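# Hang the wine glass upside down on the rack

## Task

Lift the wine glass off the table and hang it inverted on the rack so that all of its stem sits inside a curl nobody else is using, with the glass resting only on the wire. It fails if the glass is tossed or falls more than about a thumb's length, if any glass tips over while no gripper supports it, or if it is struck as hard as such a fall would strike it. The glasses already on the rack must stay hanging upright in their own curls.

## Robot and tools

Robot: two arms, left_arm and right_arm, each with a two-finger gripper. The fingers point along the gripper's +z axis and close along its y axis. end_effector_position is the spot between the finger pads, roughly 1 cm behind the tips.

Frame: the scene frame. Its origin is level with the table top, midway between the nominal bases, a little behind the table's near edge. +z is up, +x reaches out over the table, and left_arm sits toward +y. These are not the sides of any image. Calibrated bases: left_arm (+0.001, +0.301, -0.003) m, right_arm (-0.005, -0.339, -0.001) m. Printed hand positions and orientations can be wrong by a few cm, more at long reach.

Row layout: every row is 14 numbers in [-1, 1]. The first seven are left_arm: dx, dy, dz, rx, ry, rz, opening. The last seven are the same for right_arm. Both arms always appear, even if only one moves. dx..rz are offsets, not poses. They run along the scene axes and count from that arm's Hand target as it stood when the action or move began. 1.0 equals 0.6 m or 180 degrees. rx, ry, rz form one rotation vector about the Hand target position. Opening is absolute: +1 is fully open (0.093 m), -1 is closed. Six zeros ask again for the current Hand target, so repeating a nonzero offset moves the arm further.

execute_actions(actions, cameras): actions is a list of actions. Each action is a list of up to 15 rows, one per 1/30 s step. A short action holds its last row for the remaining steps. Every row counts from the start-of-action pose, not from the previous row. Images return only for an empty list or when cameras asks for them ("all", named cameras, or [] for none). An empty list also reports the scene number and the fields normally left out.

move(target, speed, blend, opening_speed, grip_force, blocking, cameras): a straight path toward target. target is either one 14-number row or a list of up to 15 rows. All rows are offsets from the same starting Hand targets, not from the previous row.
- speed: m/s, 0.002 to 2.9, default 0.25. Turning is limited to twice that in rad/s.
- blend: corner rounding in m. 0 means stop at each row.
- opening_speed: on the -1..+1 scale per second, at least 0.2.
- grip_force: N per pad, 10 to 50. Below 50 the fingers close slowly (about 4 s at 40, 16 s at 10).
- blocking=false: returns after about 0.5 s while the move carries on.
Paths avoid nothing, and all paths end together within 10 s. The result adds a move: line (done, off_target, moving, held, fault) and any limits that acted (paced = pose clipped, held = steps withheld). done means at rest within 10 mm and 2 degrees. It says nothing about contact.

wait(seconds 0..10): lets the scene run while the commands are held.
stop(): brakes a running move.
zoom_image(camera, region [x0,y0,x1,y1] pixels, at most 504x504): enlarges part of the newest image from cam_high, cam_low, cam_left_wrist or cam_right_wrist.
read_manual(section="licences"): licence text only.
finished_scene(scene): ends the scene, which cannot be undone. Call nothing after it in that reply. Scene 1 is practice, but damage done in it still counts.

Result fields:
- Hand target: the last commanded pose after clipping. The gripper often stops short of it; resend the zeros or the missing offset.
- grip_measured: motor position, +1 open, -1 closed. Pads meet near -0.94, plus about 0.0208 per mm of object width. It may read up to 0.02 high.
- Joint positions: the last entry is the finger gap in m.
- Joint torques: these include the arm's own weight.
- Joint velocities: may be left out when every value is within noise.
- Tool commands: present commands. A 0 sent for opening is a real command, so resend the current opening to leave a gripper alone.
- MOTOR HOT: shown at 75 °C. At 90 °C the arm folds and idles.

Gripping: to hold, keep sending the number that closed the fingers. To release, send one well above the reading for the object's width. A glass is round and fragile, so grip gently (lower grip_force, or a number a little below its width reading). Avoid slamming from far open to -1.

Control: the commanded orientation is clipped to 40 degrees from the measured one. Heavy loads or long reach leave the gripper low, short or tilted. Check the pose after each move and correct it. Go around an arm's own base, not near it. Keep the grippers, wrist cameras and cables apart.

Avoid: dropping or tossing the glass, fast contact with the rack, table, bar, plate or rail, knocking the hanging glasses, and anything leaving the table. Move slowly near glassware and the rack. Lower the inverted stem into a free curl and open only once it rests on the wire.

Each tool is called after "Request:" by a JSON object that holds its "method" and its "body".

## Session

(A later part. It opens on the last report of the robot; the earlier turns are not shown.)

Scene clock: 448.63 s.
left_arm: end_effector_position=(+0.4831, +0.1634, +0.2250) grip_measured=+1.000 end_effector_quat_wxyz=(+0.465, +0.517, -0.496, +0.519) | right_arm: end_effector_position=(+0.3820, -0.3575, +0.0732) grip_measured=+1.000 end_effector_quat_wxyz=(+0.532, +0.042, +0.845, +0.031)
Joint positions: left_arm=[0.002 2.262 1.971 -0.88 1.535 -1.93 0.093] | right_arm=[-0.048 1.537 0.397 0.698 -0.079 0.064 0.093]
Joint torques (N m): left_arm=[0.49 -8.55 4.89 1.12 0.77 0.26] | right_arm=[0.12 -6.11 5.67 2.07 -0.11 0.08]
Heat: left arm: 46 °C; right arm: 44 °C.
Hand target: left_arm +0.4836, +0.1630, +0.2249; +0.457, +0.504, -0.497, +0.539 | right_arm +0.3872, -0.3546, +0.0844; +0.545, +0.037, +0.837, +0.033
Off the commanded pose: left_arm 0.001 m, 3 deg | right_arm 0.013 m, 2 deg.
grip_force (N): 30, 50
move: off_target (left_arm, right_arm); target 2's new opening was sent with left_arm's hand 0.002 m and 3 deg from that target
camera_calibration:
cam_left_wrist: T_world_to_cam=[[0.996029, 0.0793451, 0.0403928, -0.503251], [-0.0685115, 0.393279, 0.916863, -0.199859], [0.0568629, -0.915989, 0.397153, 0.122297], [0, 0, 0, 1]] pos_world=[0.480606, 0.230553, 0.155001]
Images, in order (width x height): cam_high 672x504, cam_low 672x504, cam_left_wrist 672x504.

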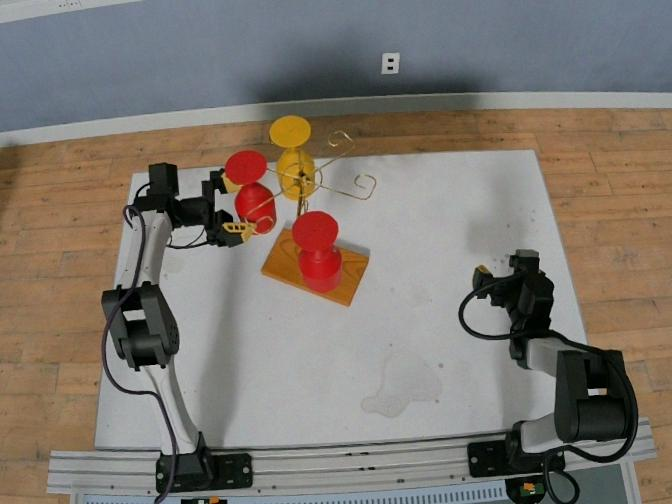

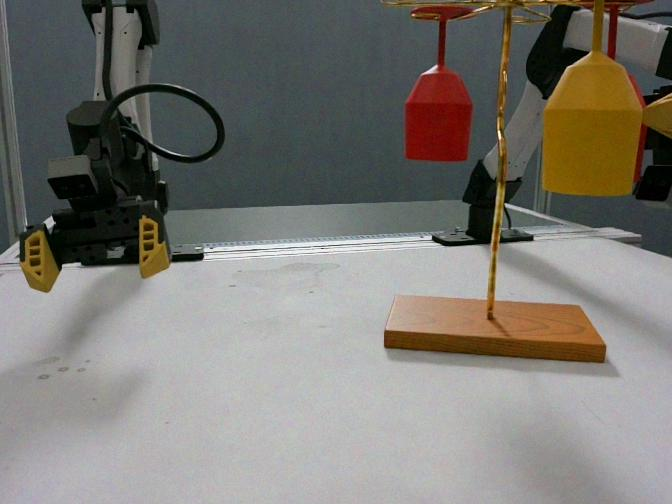

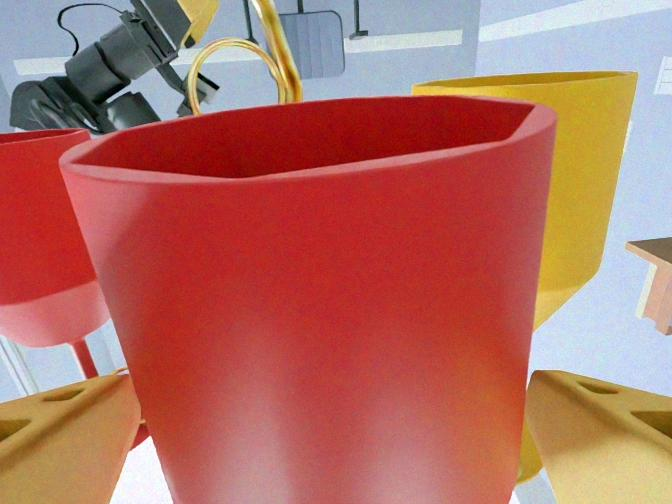

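Request:
{"method": "move", "body": {"target": [[0,0,0,0,0,0,0.38,0,0,0,0,0,0,1],[0,0,0.016,0,0,0,0.38,0,0,0,0,0,0,1],[0.016,0,0.018,0,0,0,0.38,0,0,0,0,0,0,1]], "speed": 0.04, "opening_speed": 0.4, "cameras": ["cam_high","cam_low","cam_left_wrist"]}}

Request:
{"method": "zoom_image", "body": {"camera": "cam_high", "region": [205, 130, 285, 210]}}

Request:
{"method": "zoom_image", "body": {"camera": "cam_low", "region": [552, 0, 672, 80]}}

Scene clock: 500.23 s.
left_arm: end_effector_position=(+0.4857, +0.1636, +0.2246) grip_measured=+0.620 end_effector_quat_wxyz=(+0.466, +0.518, -0.496, +0.519) | right_arm: end_effector_position=(+0.3820, -0.3575, +0.0732) grip_measured=+1.000 end_effector_quat_wxyz=(+0.532, +0.042, +0.845, +0.031)
Joint positions: left_arm=[0.002 2.272 1.986 -0.879 1.535 -1.937 0.075] | right_arm=[-0.048 1.537 0.397 0.698 -0.079 0.064 0.093]
Joint torques (N m): left_arm=[0.44 -7.73 10.07 1.11 0.75 -0.16] | right_arm=[0.13 -6.11 5.64 2.08 -0.11 0.08]
Heat: left arm: 47 °C; right arm: 45 °C.
Hand target: left_arm +0.4932, +0.1630, +0.2357; +0.457, +0.504, -0.497, +0.539 | right_arm +0.3872, -0.3546, +0.0844; +0.545, +0.037, +0.837, +0.033
Off the commanded pose: left_arm 0.013 m, 3 deg | right_arm 0.013 m, 2 deg.
grip_force (N): 30, 50
move: off_target (left_arm, right_arm)
camera_calibration:
cam_left_wrist: T_world_to_cam=[[0.996078, 0.0794755, 0.0388813, -0.505554], [-0.0672049, 0.393801, 0.916736, -0.200038], [0.0575466, -0.915754, 0.397597, 0.122083], [0, 0, 0, 1]] pos_world=[0.483103, 0.230752, 0.154498]
Images, in order (width x height): cam_high 672x504, cam_low 672x504, cam_left_wrist 672x504.

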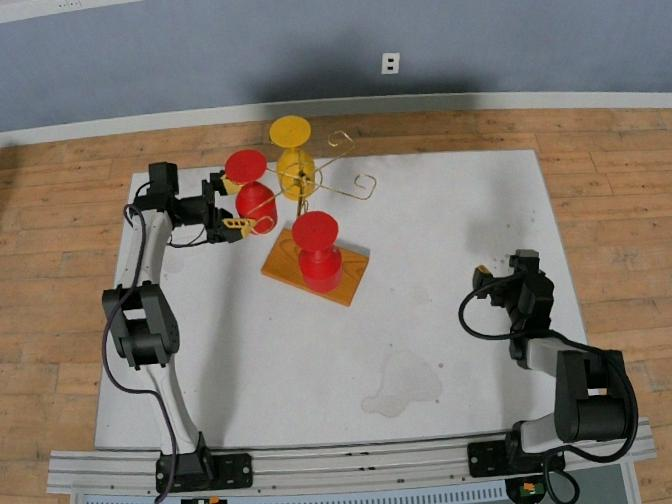

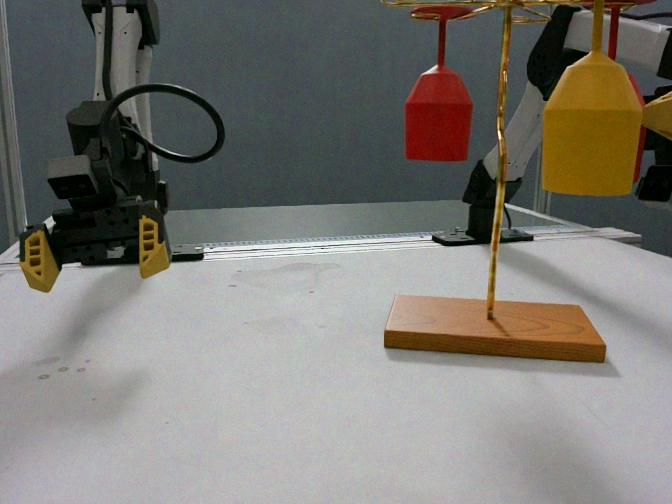

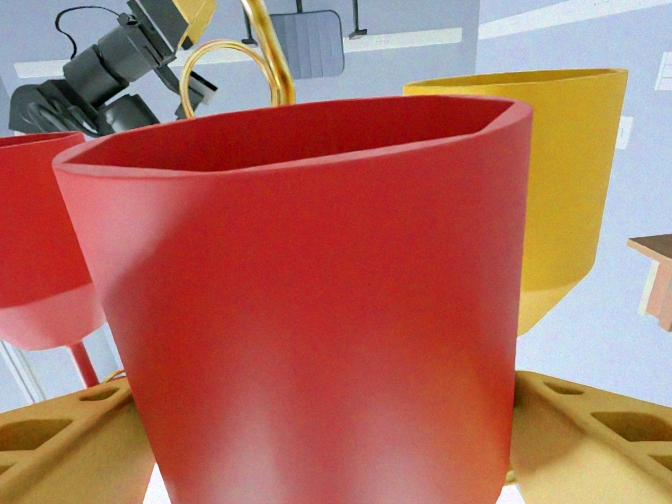

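Scaled by 6.300 from the camera's 672x504 image, which has a finer 960x720 frame.

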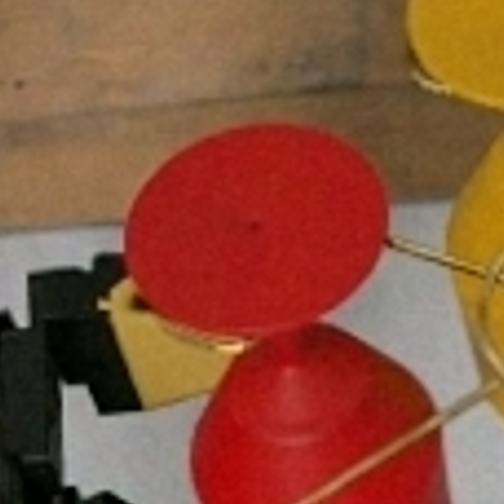

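Scaled by 4.200 from the camera's 672x504 image, which has a finer 960x720 frame.

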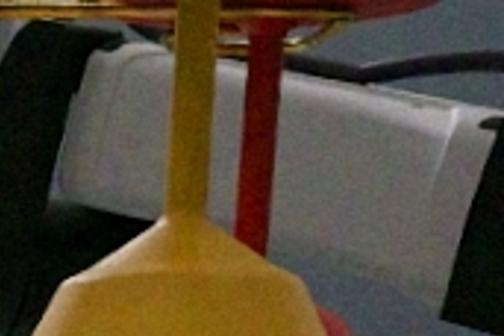

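Request:
{"method": "move", "body": {"target": [[0.0,0,0.016,0,0,0,0.38,0,0,0,0,0,0,1]], "speed": 0.04, "cameras": ["cam_high","cam_low","cam_left_wrist"]}}

Request:
{"method": "zoom_image", "body": {"camera": "cam_high", "region": [205, 130, 285, 210]}}

Request:
{"method": "zoom_image", "body": {"camera": "cam_low", "region": [552, 0, 672, 80]}}

Scene clock: 521.30 s.
left_arm: end_effector_position=(+0.4868, +0.1637, +0.2280) grip_measured=+0.620 end_effector_quat_wxyz=(+0.470, +0.522, -0.491, +0.515) | right_arm: end_effector_position=(+0.3820, -0.3575, +0.0732) grip_measured=+1.000 end_effector_quat_wxyz=(+0.532, +0.042, +0.845, +0.031)
Joint positions: left_arm=[0.002 2.272 1.999 -0.879 1.535 -1.967 0.075] | right_arm=[-0.048 1.537 0.397 0.698 -0.079 0.064 0.093]
Joint torques (N m): left_arm=[0.39 -8.55 10.45 1.13 0.75 -0.11] | right_arm=[0.12 -6.11 5.67 2.08 -0.11 0.08]
Heat: left arm: 46 °C; right arm: 45 °C.
Hand target: left_arm +0.4932, +0.1630, +0.2453; +0.457, +0.504, -0.497, +0.539 | right_arm +0.3872, -0.3546, +0.0844; +0.545, +0.037, +0.837, +0.033
Off the commanded pose: left_arm 0.018 m, 4 deg | right_arm 0.013 m, 2 deg.
grip_force (N): 30, 50
move: off_target (left_arm, right_arm)
camera_calibration:
cam_left_wrist: T_world_to_cam=[[0.996546, 0.0803495, 0.0209972, -0.503049], [-0.0511858, 0.395157, 0.917187, -0.211332], [0.0653983, -0.915093, 0.397904, 0.116623], [0, 0, 0, 1]] pos_world=[0.482867, 0.23065, 0.157989]
Images, in order (width x height): cam_high 672x504, cam_low 672x504, cam_left_wrist 672x504.

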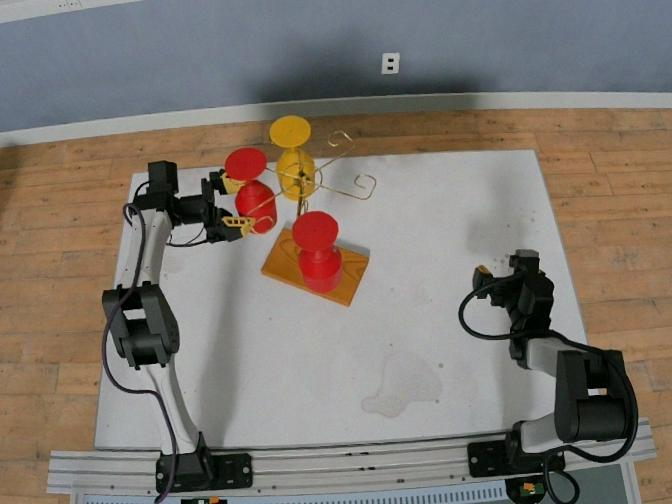

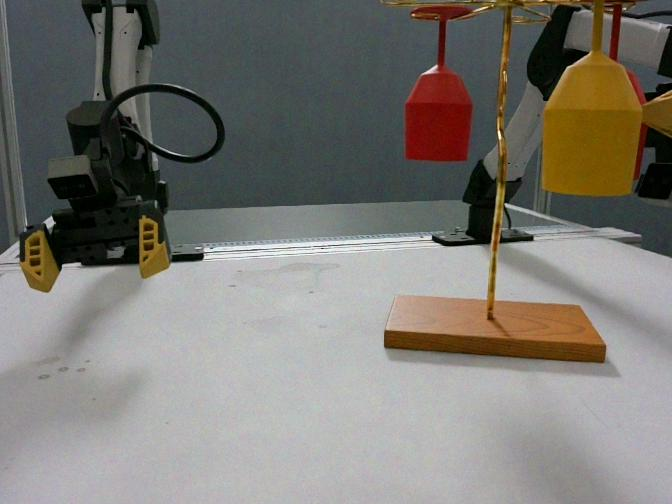

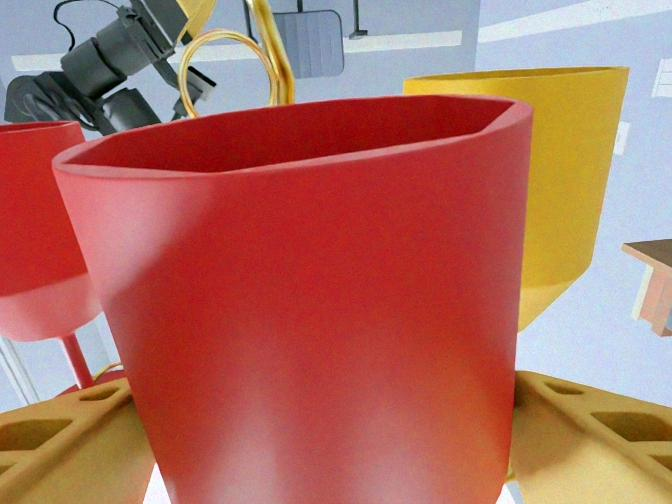

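Scaled by 6.300 from the camera's 672x504 image, which has a finer 960x720 frame.

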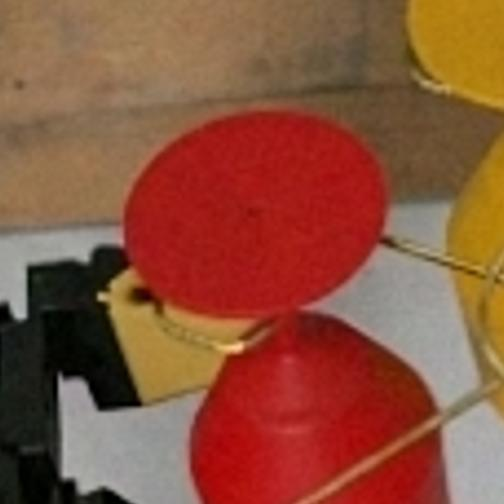

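Scaled by 4.200 from the camera's 672x504 image, which has a finer 960x720 frame.

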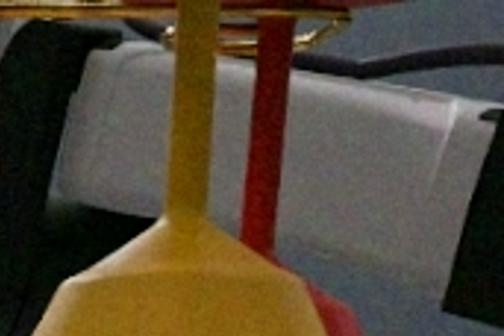

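Request:
{"method": "move", "body": {"target": [[0.012,0.0,0.012,0,0,0,0.38,0,0,0,0,0,0,1]], "speed": 0.04, "cameras": ["cam_high","cam_low"]}}

Request:
{"method": "zoom_image", "body": {"camera": "cam_high", "region": [205, 130, 285, 210]}}

Request:
{"method": "zoom_image", "body": {"camera": "cam_low", "region": [552, 0, 672, 80]}}

Scene clock: 534.03 s.
left_arm: end_effector_position=(+0.4938, +0.1642, +0.2371) grip_measured=+0.620 end_effector_quat_wxyz=(+0.468, +0.521, -0.492, +0.517) | right_arm: end_effector_position=(+0.3820, -0.3575, +0.0732) grip_measured=+1.000 end_effector_quat_wxyz=(+0.532, +0.042, +0.845, +0.031)
Joint positions: left_arm=[0.002 2.291 2.06 -0.879 1.535 -2.003 0.075] | right_arm=[-0.048 1.537 0.397 0.698 -0.079 0.064 0.093]
Joint torques (N m): left_arm=[0.35 -8.2 10.66 1.18 0.74 -0.17] | right_arm=[0.12 -6.09 5.65 2.07 -0.11 0.08]
Heat: left arm: 47 °C; right arm: 45 °C.
Hand target: left_arm +0.5004, +0.1630, +0.2525; +0.458, +0.504, -0.497, +0.539 | right_arm +0.3872, -0.3546, +0.0844; +0.545, +0.037, +0.837, +0.033
Off the commanded pose: left_arm 0.017 m, 3 deg | right_arm 0.013 m, 2 deg.
grip_force (N): 30, 50
move: off_target (left_arm, right_arm)
Images, in order (width x height): cam_high 672x504, cam_low 672x504.

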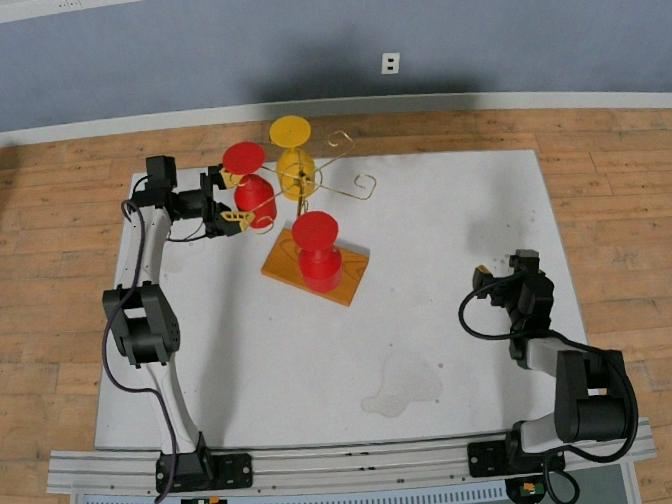

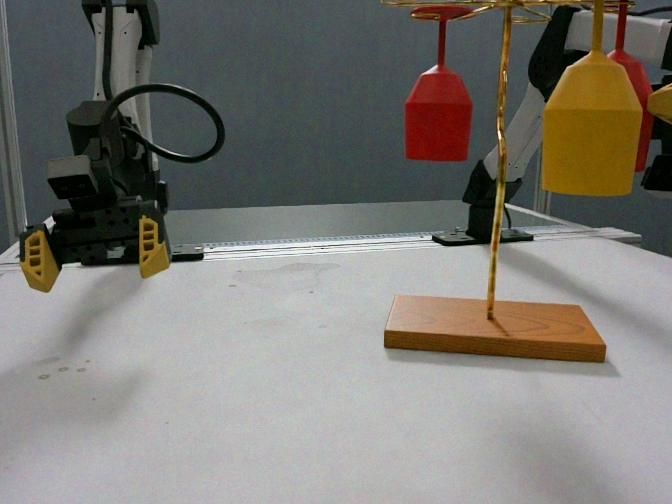

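Scaled by 6.300 from the camera's 672x504 image, which has a finer 960x720 frame.

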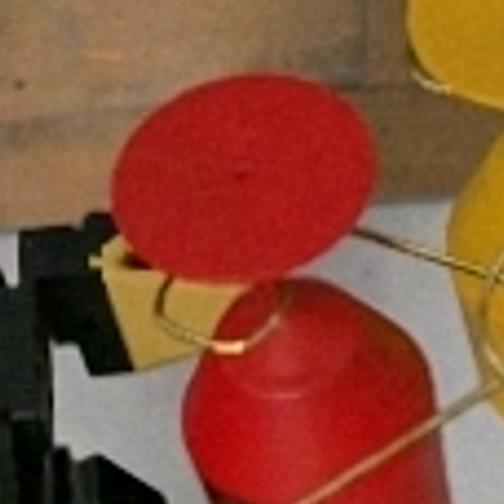

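Scaled by 4.200 from the camera's 672x504 image, which has a finer 960x720 frame.

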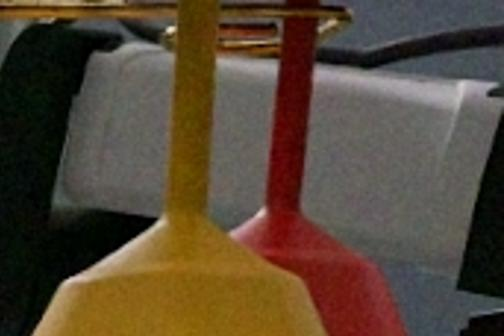

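Request:
{"method": "move", "body": {"target": [[-0.012,-0.002,-0.03,0,0,0,0.38,0,0,0,0,0,0,1],[-0.012,-0.002,-0.046,0,0,0,0.38,0,0,0,0,0,0,1]], "speed": 0.03, "cameras": ["cam_high","cam_low"]}}

Request:
{"method": "zoom_image", "body": {"camera": "cam_high", "region": [205, 130, 285, 210]}}

Request:
{"method": "zoom_image", "body": {"camera": "cam_low", "region": [552, 0, 672, 80]}}

Scene clock: 556.00 s.
left_arm: end_effector_position=(+0.4916, +0.1640, +0.2288) grip_measured=+0.620 end_effector_quat_wxyz=(+0.465, +0.517, -0.496, +0.520) | right_arm: end_effector_position=(+0.3820, -0.3575, +0.0732) grip_measured=+1.000 end_effector_quat_wxyz=(+0.532, +0.042, +0.845, +0.031)
Joint positions: left_arm=[0.002 2.291 2.031 -0.879 1.535 -1.961 0.075] | right_arm=[-0.048 1.537 0.397 0.698 -0.079 0.064 0.093]
Joint torques (N m): left_arm=[0.18 -8.16 4.98 1.18 0.73 0.29] | right_arm=[0.12 -6.12 5.7 2.08 -0.11 0.08]
Motor temperatures (°C): left_arm=[21 50 43 31 23 22 23] | right_arm=[22 39 38 45 21 24 21]
Heat: left arm: 50 °C; right arm: 45 °C.
Hand target: left_arm +0.4932, +0.1618, +0.2249; +0.457, +0.504, -0.497, +0.539 | right_arm +0.3872, -0.3546, +0.0844; +0.545, +0.037, +0.837, +0.033
Off the commanded pose: left_arm 0.005 m, 3 deg | right_arm 0.013 m, 2 deg.
grip_force (N): 30, 50
move: off_target (left_arm, right_arm)
Images, in order (width x height): cam_high 672x504, cam_low 672x504.

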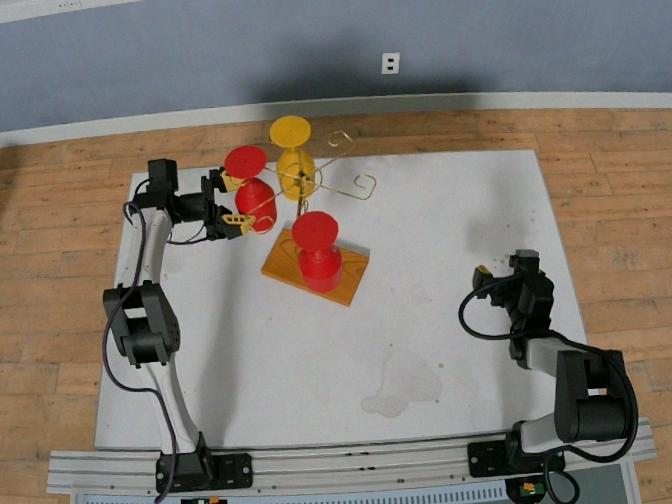

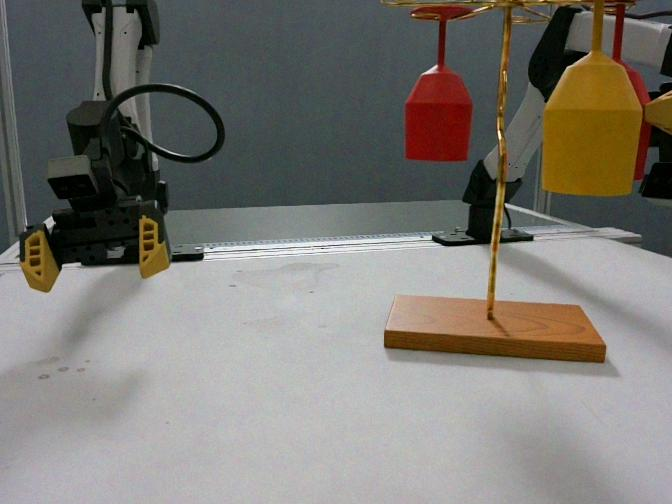

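Scaled by 6.300 from the camera's 672x504 image, which has a finer 960x720 frame.

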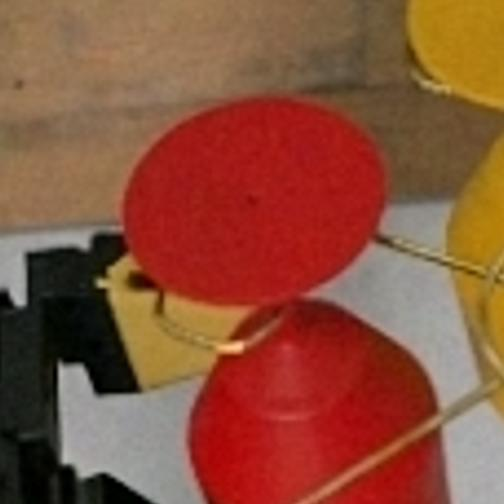

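Scaled by 4.200 from the camera's 672x504 image, which has a finer 960x720 frame.

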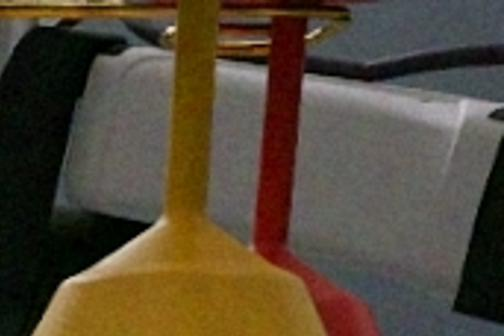

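Request:
{"method": "move", "body": {"target": [[-0.002,0.002,0.003,0,0,0,1,0,0,0,0,0,0,1]], "speed": 0.03, "opening_speed": 0.2, "cameras": ["cam_high","cam_low","cam_left_wrist"]}}

Request:
{"method": "zoom_image", "body": {"camera": "cam_high", "region": [205, 130, 285, 210]}}

Request:
{"method": "zoom_image", "body": {"camera": "cam_low", "region": [552, 0, 672, 80]}}

Scene clock: 566.63 s.
left_arm: end_effector_position=(+0.4916, +0.1640, +0.2288) grip_measured=+1.000 end_effector_quat_wxyz=(+0.463, +0.515, -0.498, +0.522) | right_arm: end_effector_position=(+0.3820, -0.3575, +0.0732) grip_measured=+1.000 end_effector_quat_wxyz=(+0.532, +0.042, +0.845, +0.031)
Joint positions: left_arm=[0.002 2.291 2.031 -0.879 1.535 -1.953 0.093] | right_arm=[-0.048 1.537 0.397 0.698 -0.079 0.064 0.093]
Joint torques (N m): left_arm=[0.46 -8.58 4.78 1.14 0.74 0.24] | right_arm=[0.13 -6.09 5.65 2.08 -0.11 0.07]
Heat: left arm: 51 °C; right arm: 45 °C.
Hand target: left_arm +0.4920, +0.1630, +0.2267; +0.457, +0.504, -0.497, +0.539 | right_arm +0.3872, -0.3546, +0.0844; +0.545, +0.037, +0.837, +0.033
Off the commanded pose: left_arm 0.002 m, 2 deg | right_arm 0.013 m, 2 deg.
grip_force (N): 30, 50
move: off_target (right_arm)
camera_calibration:
cam_left_wrist: T_world_to_cam=[[0.995589, 0.0800476, 0.0489284, -0.513727], [-0.076653, 0.39336, 0.916184, -0.198796], [0.0540919, -0.915893, 0.397761, 0.122102], [0, 0, 0, 1]] pos_world=[0.489618, 0.231153, 0.158702]
Images, in order (width x height): cam_high 672x504, cam_low 672x504, cam_left_wrist 672x504.

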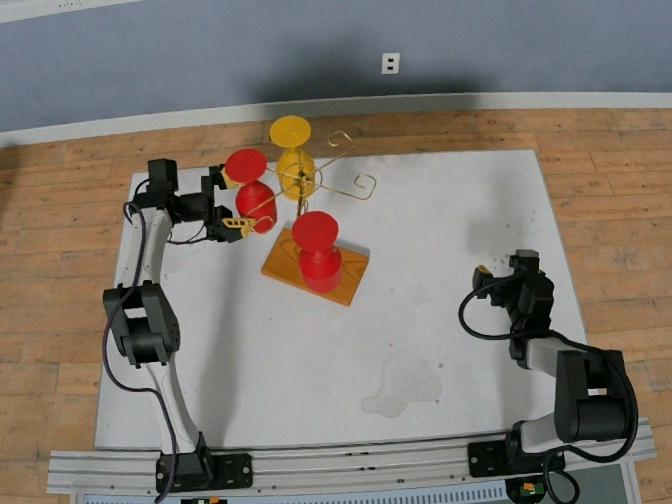

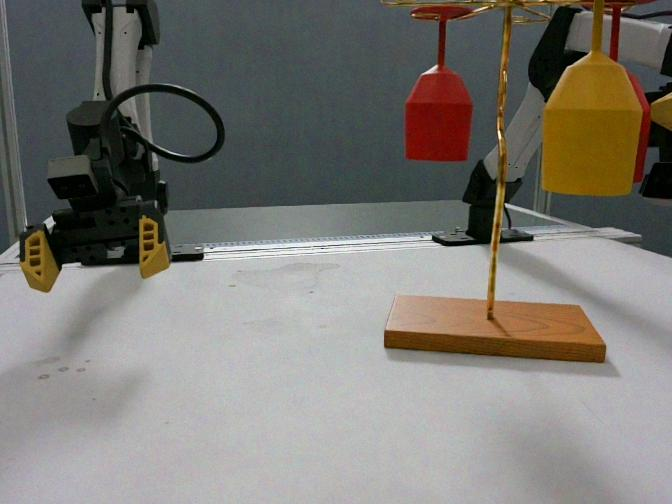

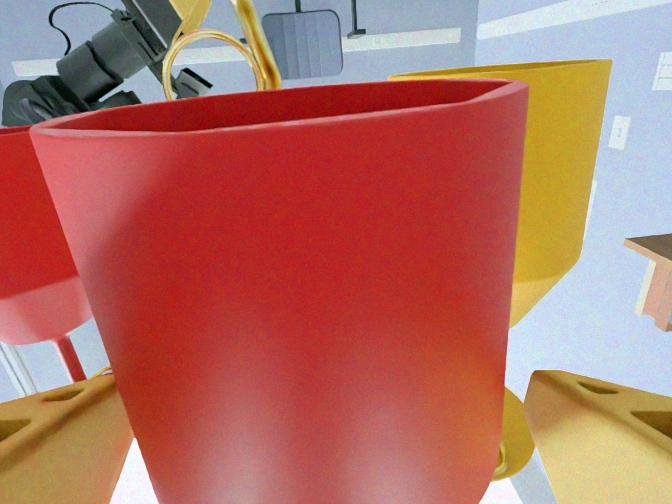

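Scaled by 6.300 from the camera's 672x504 image, which has a finer 960x720 frame.

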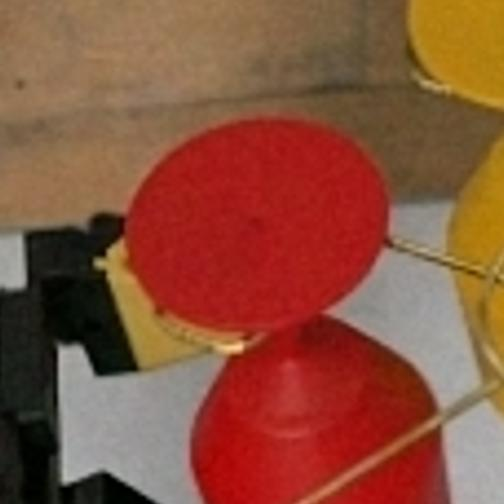

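Scaled by 4.200 from the camera's 672x504 image, which has a finer 960x720 frame.

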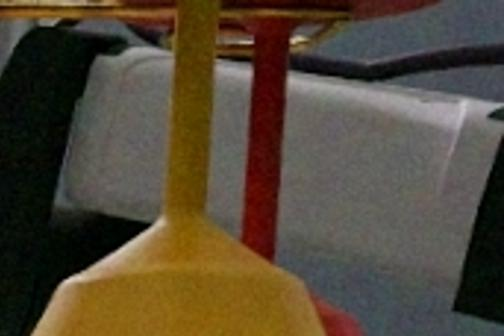

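Request:
{"method": "move", "body": {"target": [[-0.015,0,0,0,0,0,1,0,0,0,0,0,0,1]], "speed": 0.02, "cameras": ["cam_high","cam_low","cam_left_wrist"]}}

Request:
{"method": "zoom_image", "body": {"camera": "cam_high", "region": [205, 130, 285, 210]}}

Request:
{"method": "zoom_image", "body": {"camera": "cam_low", "region": [552, 0, 672, 80]}}

Scene clock: 578.80 s.
left_arm: end_effector_position=(+0.4866, +0.1636, +0.2127) grip_measured=+1.000 end_effector_quat_wxyz=(+0.472, +0.523, -0.490, +0.513) | right_arm: end_effector_position=(+0.3820, -0.3575, +0.0732) grip_measured=+1.000 end_effector_quat_wxyz=(+0.532, +0.042, +0.845, +0.031)
Joint positions: left_arm=[0.002 2.291 1.974 -0.879 1.535 -1.93 0.093] | right_arm=[-0.048 1.537 0.397 0.698 -0.079 0.064 0.093]
Joint torques (N m): left_arm=[0.51 -11.06 4.83 1 0.78 0.28] | right_arm=[0.13 -6.12 5.65 2.08 -0.11 0.08]
Heat: left arm: 52 °C; right arm: 45 °C.
Hand target: left_arm +0.4830, +0.1630, +0.2267; +0.457, +0.504, -0.497, +0.539 | right_arm +0.3872, -0.3546, +0.0844; +0.545, +0.037, +0.837, +0.033
Off the commanded pose: left_arm 0.014 m, 4 deg | right_arm 0.013 m, 2 deg.
grip_force (N): 30, 50
move: off_target (left_arm, right_arm)
camera_calibration:
cam_left_wrist: T_world_to_cam=[[0.99675, 0.0791479, 0.0149873, -0.501179], [-0.0451665, 0.395061, 0.917544, -0.200217], [0.0667008, -0.915239, 0.397352, 0.122137], [0, 0, 0, 1]] pos_world=[0.482361, 0.23055, 0.142688]
Images, in order (width x height): cam_high 672x504, cam_low 672x504, cam_left_wrist 672x504.

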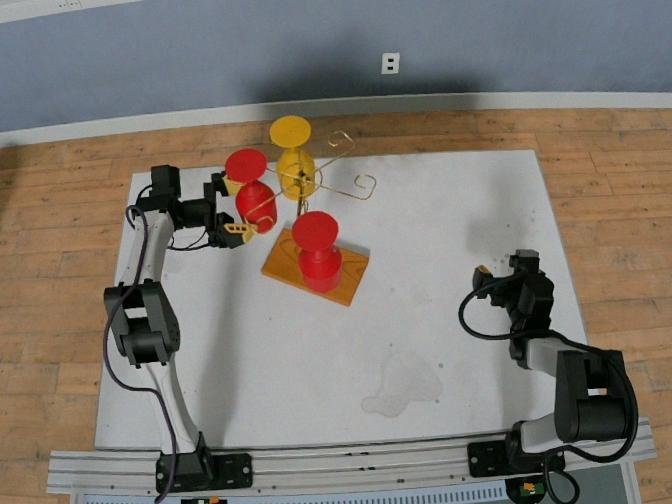

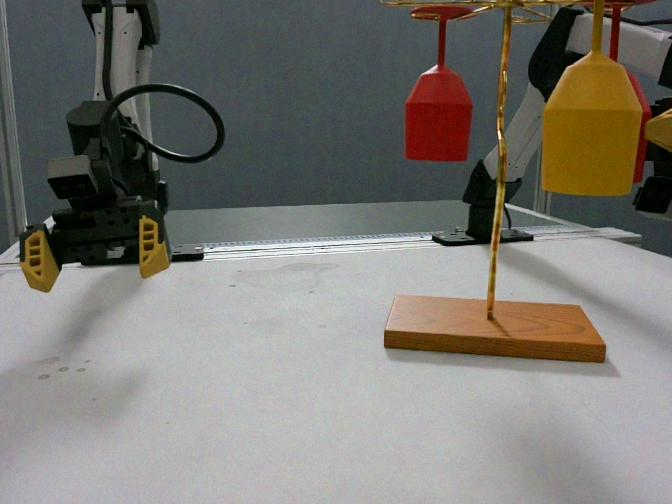

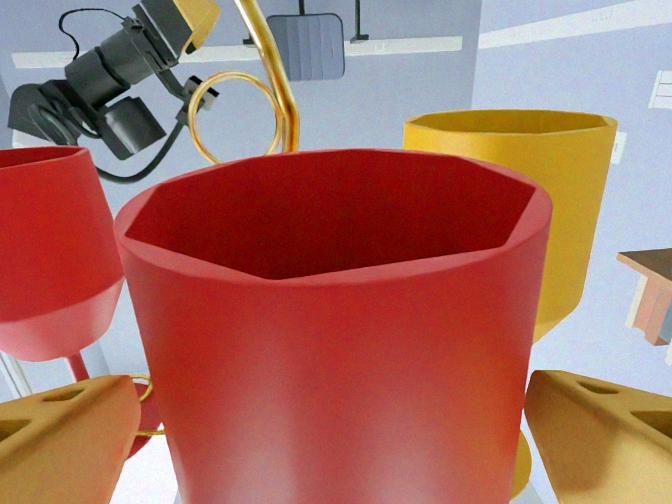

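Scaled by 6.300 from the camera's 672x504 image, which has a finer 960x720 frame.

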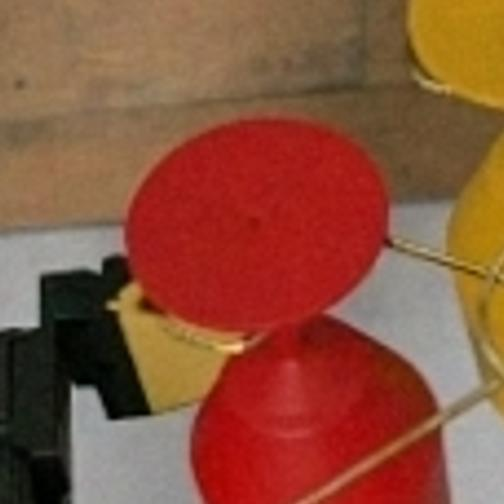

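Scaled by 4.200 from the camera's 672x504 image, which has a finer 960x720 frame.

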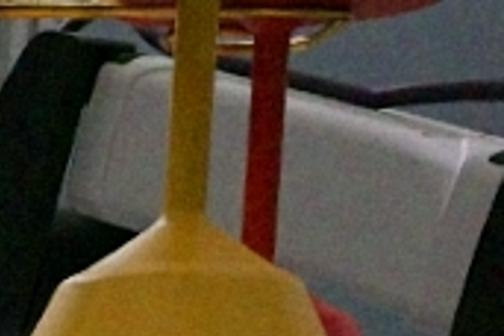

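Request:
{"method": "move", "body": {"target": [-0.003,0.27,-0.02,0,0,0,1,0,0,0,0,0,0,1], "speed": 0.07, "cameras": ["all"]}}

Scene clock: 606.70 s.
left_arm: end_effector_position=(+0.4847, +0.3284, +0.1954) grip_measured=+1.000 end_effector_quat_wxyz=(+0.367, +0.593, -0.406, +0.591) | right_arm: end_effector_position=(+0.3820, -0.3575, +0.0732) grip_measured=+1.000 end_effector_quat_wxyz=(+0.532, +0.042, +0.845, +0.031)
Joint positions: left_arm=[0.35 2.291 1.93 -1.102 1.535 -1.625 0.093] | right_arm=[-0.048 1.537 0.397 0.698 -0.079 0.064 0.093]
Joint torques (N m): left_arm=[0.12 -10.55 7.32 0.14 0.85 0.27] | right_arm=[0.12 -6.11 5.68 2.08 -0.11 0.07]
Motor temperatures (°C): left_arm=[21 61 37 30 23 22 22] | right_arm=[22 40 39 45 20 24 21]
Heat: left arm: 61 °C; right arm: 45 °C.
Hand target: left_arm +0.4812, +0.3250, +0.2147; +0.457, +0.504, -0.497, +0.539 | right_arm +0.3872, -0.3546, +0.0844; +0.545, +0.037, +0.837, +0.033
Off the commanded pose: left_arm 0.020 m, 19 deg | right_arm 0.013 m, 2 deg.
joint sent to its limit (left arm) — joint 5 (wrist yaw), upper limit. The joint targets are off in position and orientation.
grip_force (N): 30, 50
move: off_target (left_arm, right_arm)
camera_calibration:
cam_left_wrist: T_world_to_cam=[[0.913225, 0.404365, 0.0500983, -0.585144], [-0.201172, 0.34054, 0.918456, -0.156156], [0.354331, -0.848835, 0.392337, 0.11982], [0, 0, 0, 1]] pos_world=[0.460498, 0.391497, 0.125728]
cam_right_wrist: T_world_to_cam=[[-0.0453977, -0.99216, -0.116435, -0.327545], [-0.767936, 0.109207, -0.631148, 0.417216], [0.638916, 0.0607623, -0.766873, -0.0803135], [0, 0, 0, 1]] pos_world=[0.356839, -0.36566, 0.163597]

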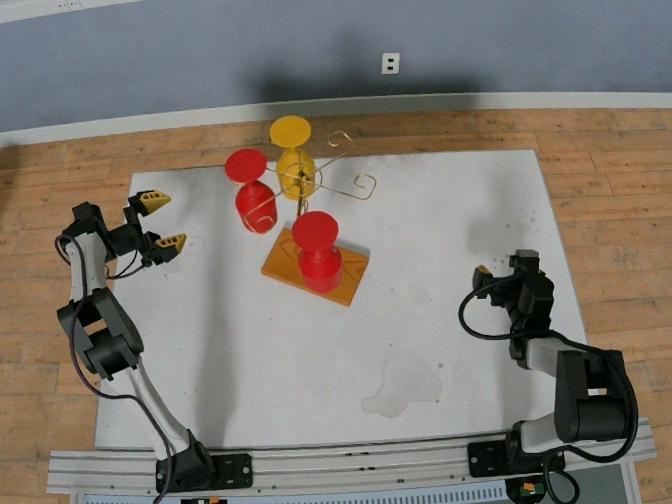

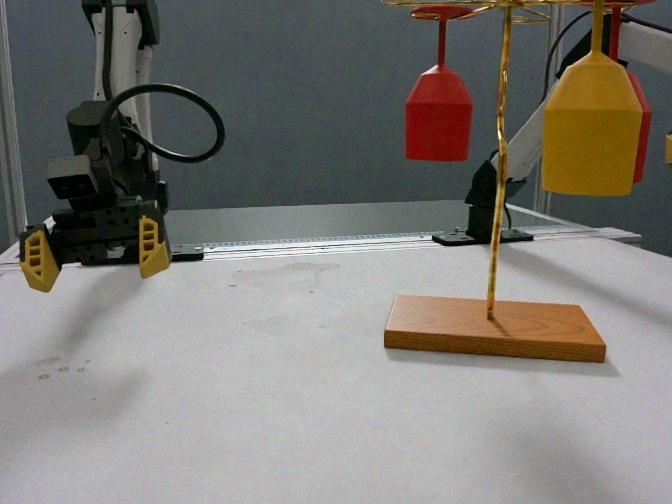

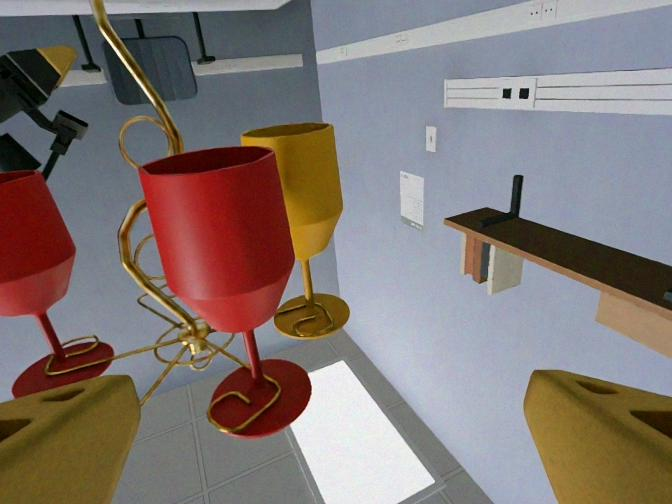

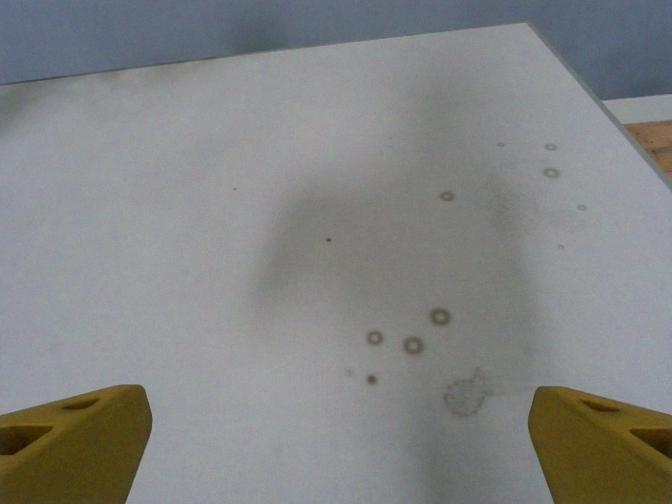

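Request:
{"method": "zoom_image", "body": {"camera": "cam_left_wrist", "region": [120, 280, 380, 460]}}

Request:
{"method": "zoom_image", "body": {"camera": "cam_low", "region": [400, 0, 672, 204]}}

Scaled by 1.938 from the camera's 672x504 image, which has a finer 960x720 frame.

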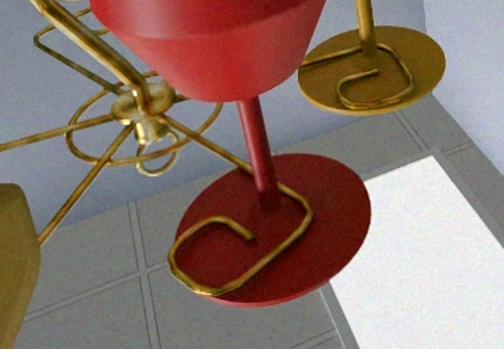

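Scaled by 1.853 from the camera's 672x504 image, which has a finer 960x720 frame.

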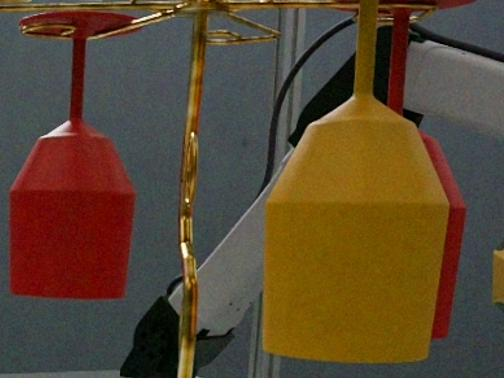

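Request:
{"method": "finished_scene", "body": {"scene": 2}}

The scene is finished: the task was done.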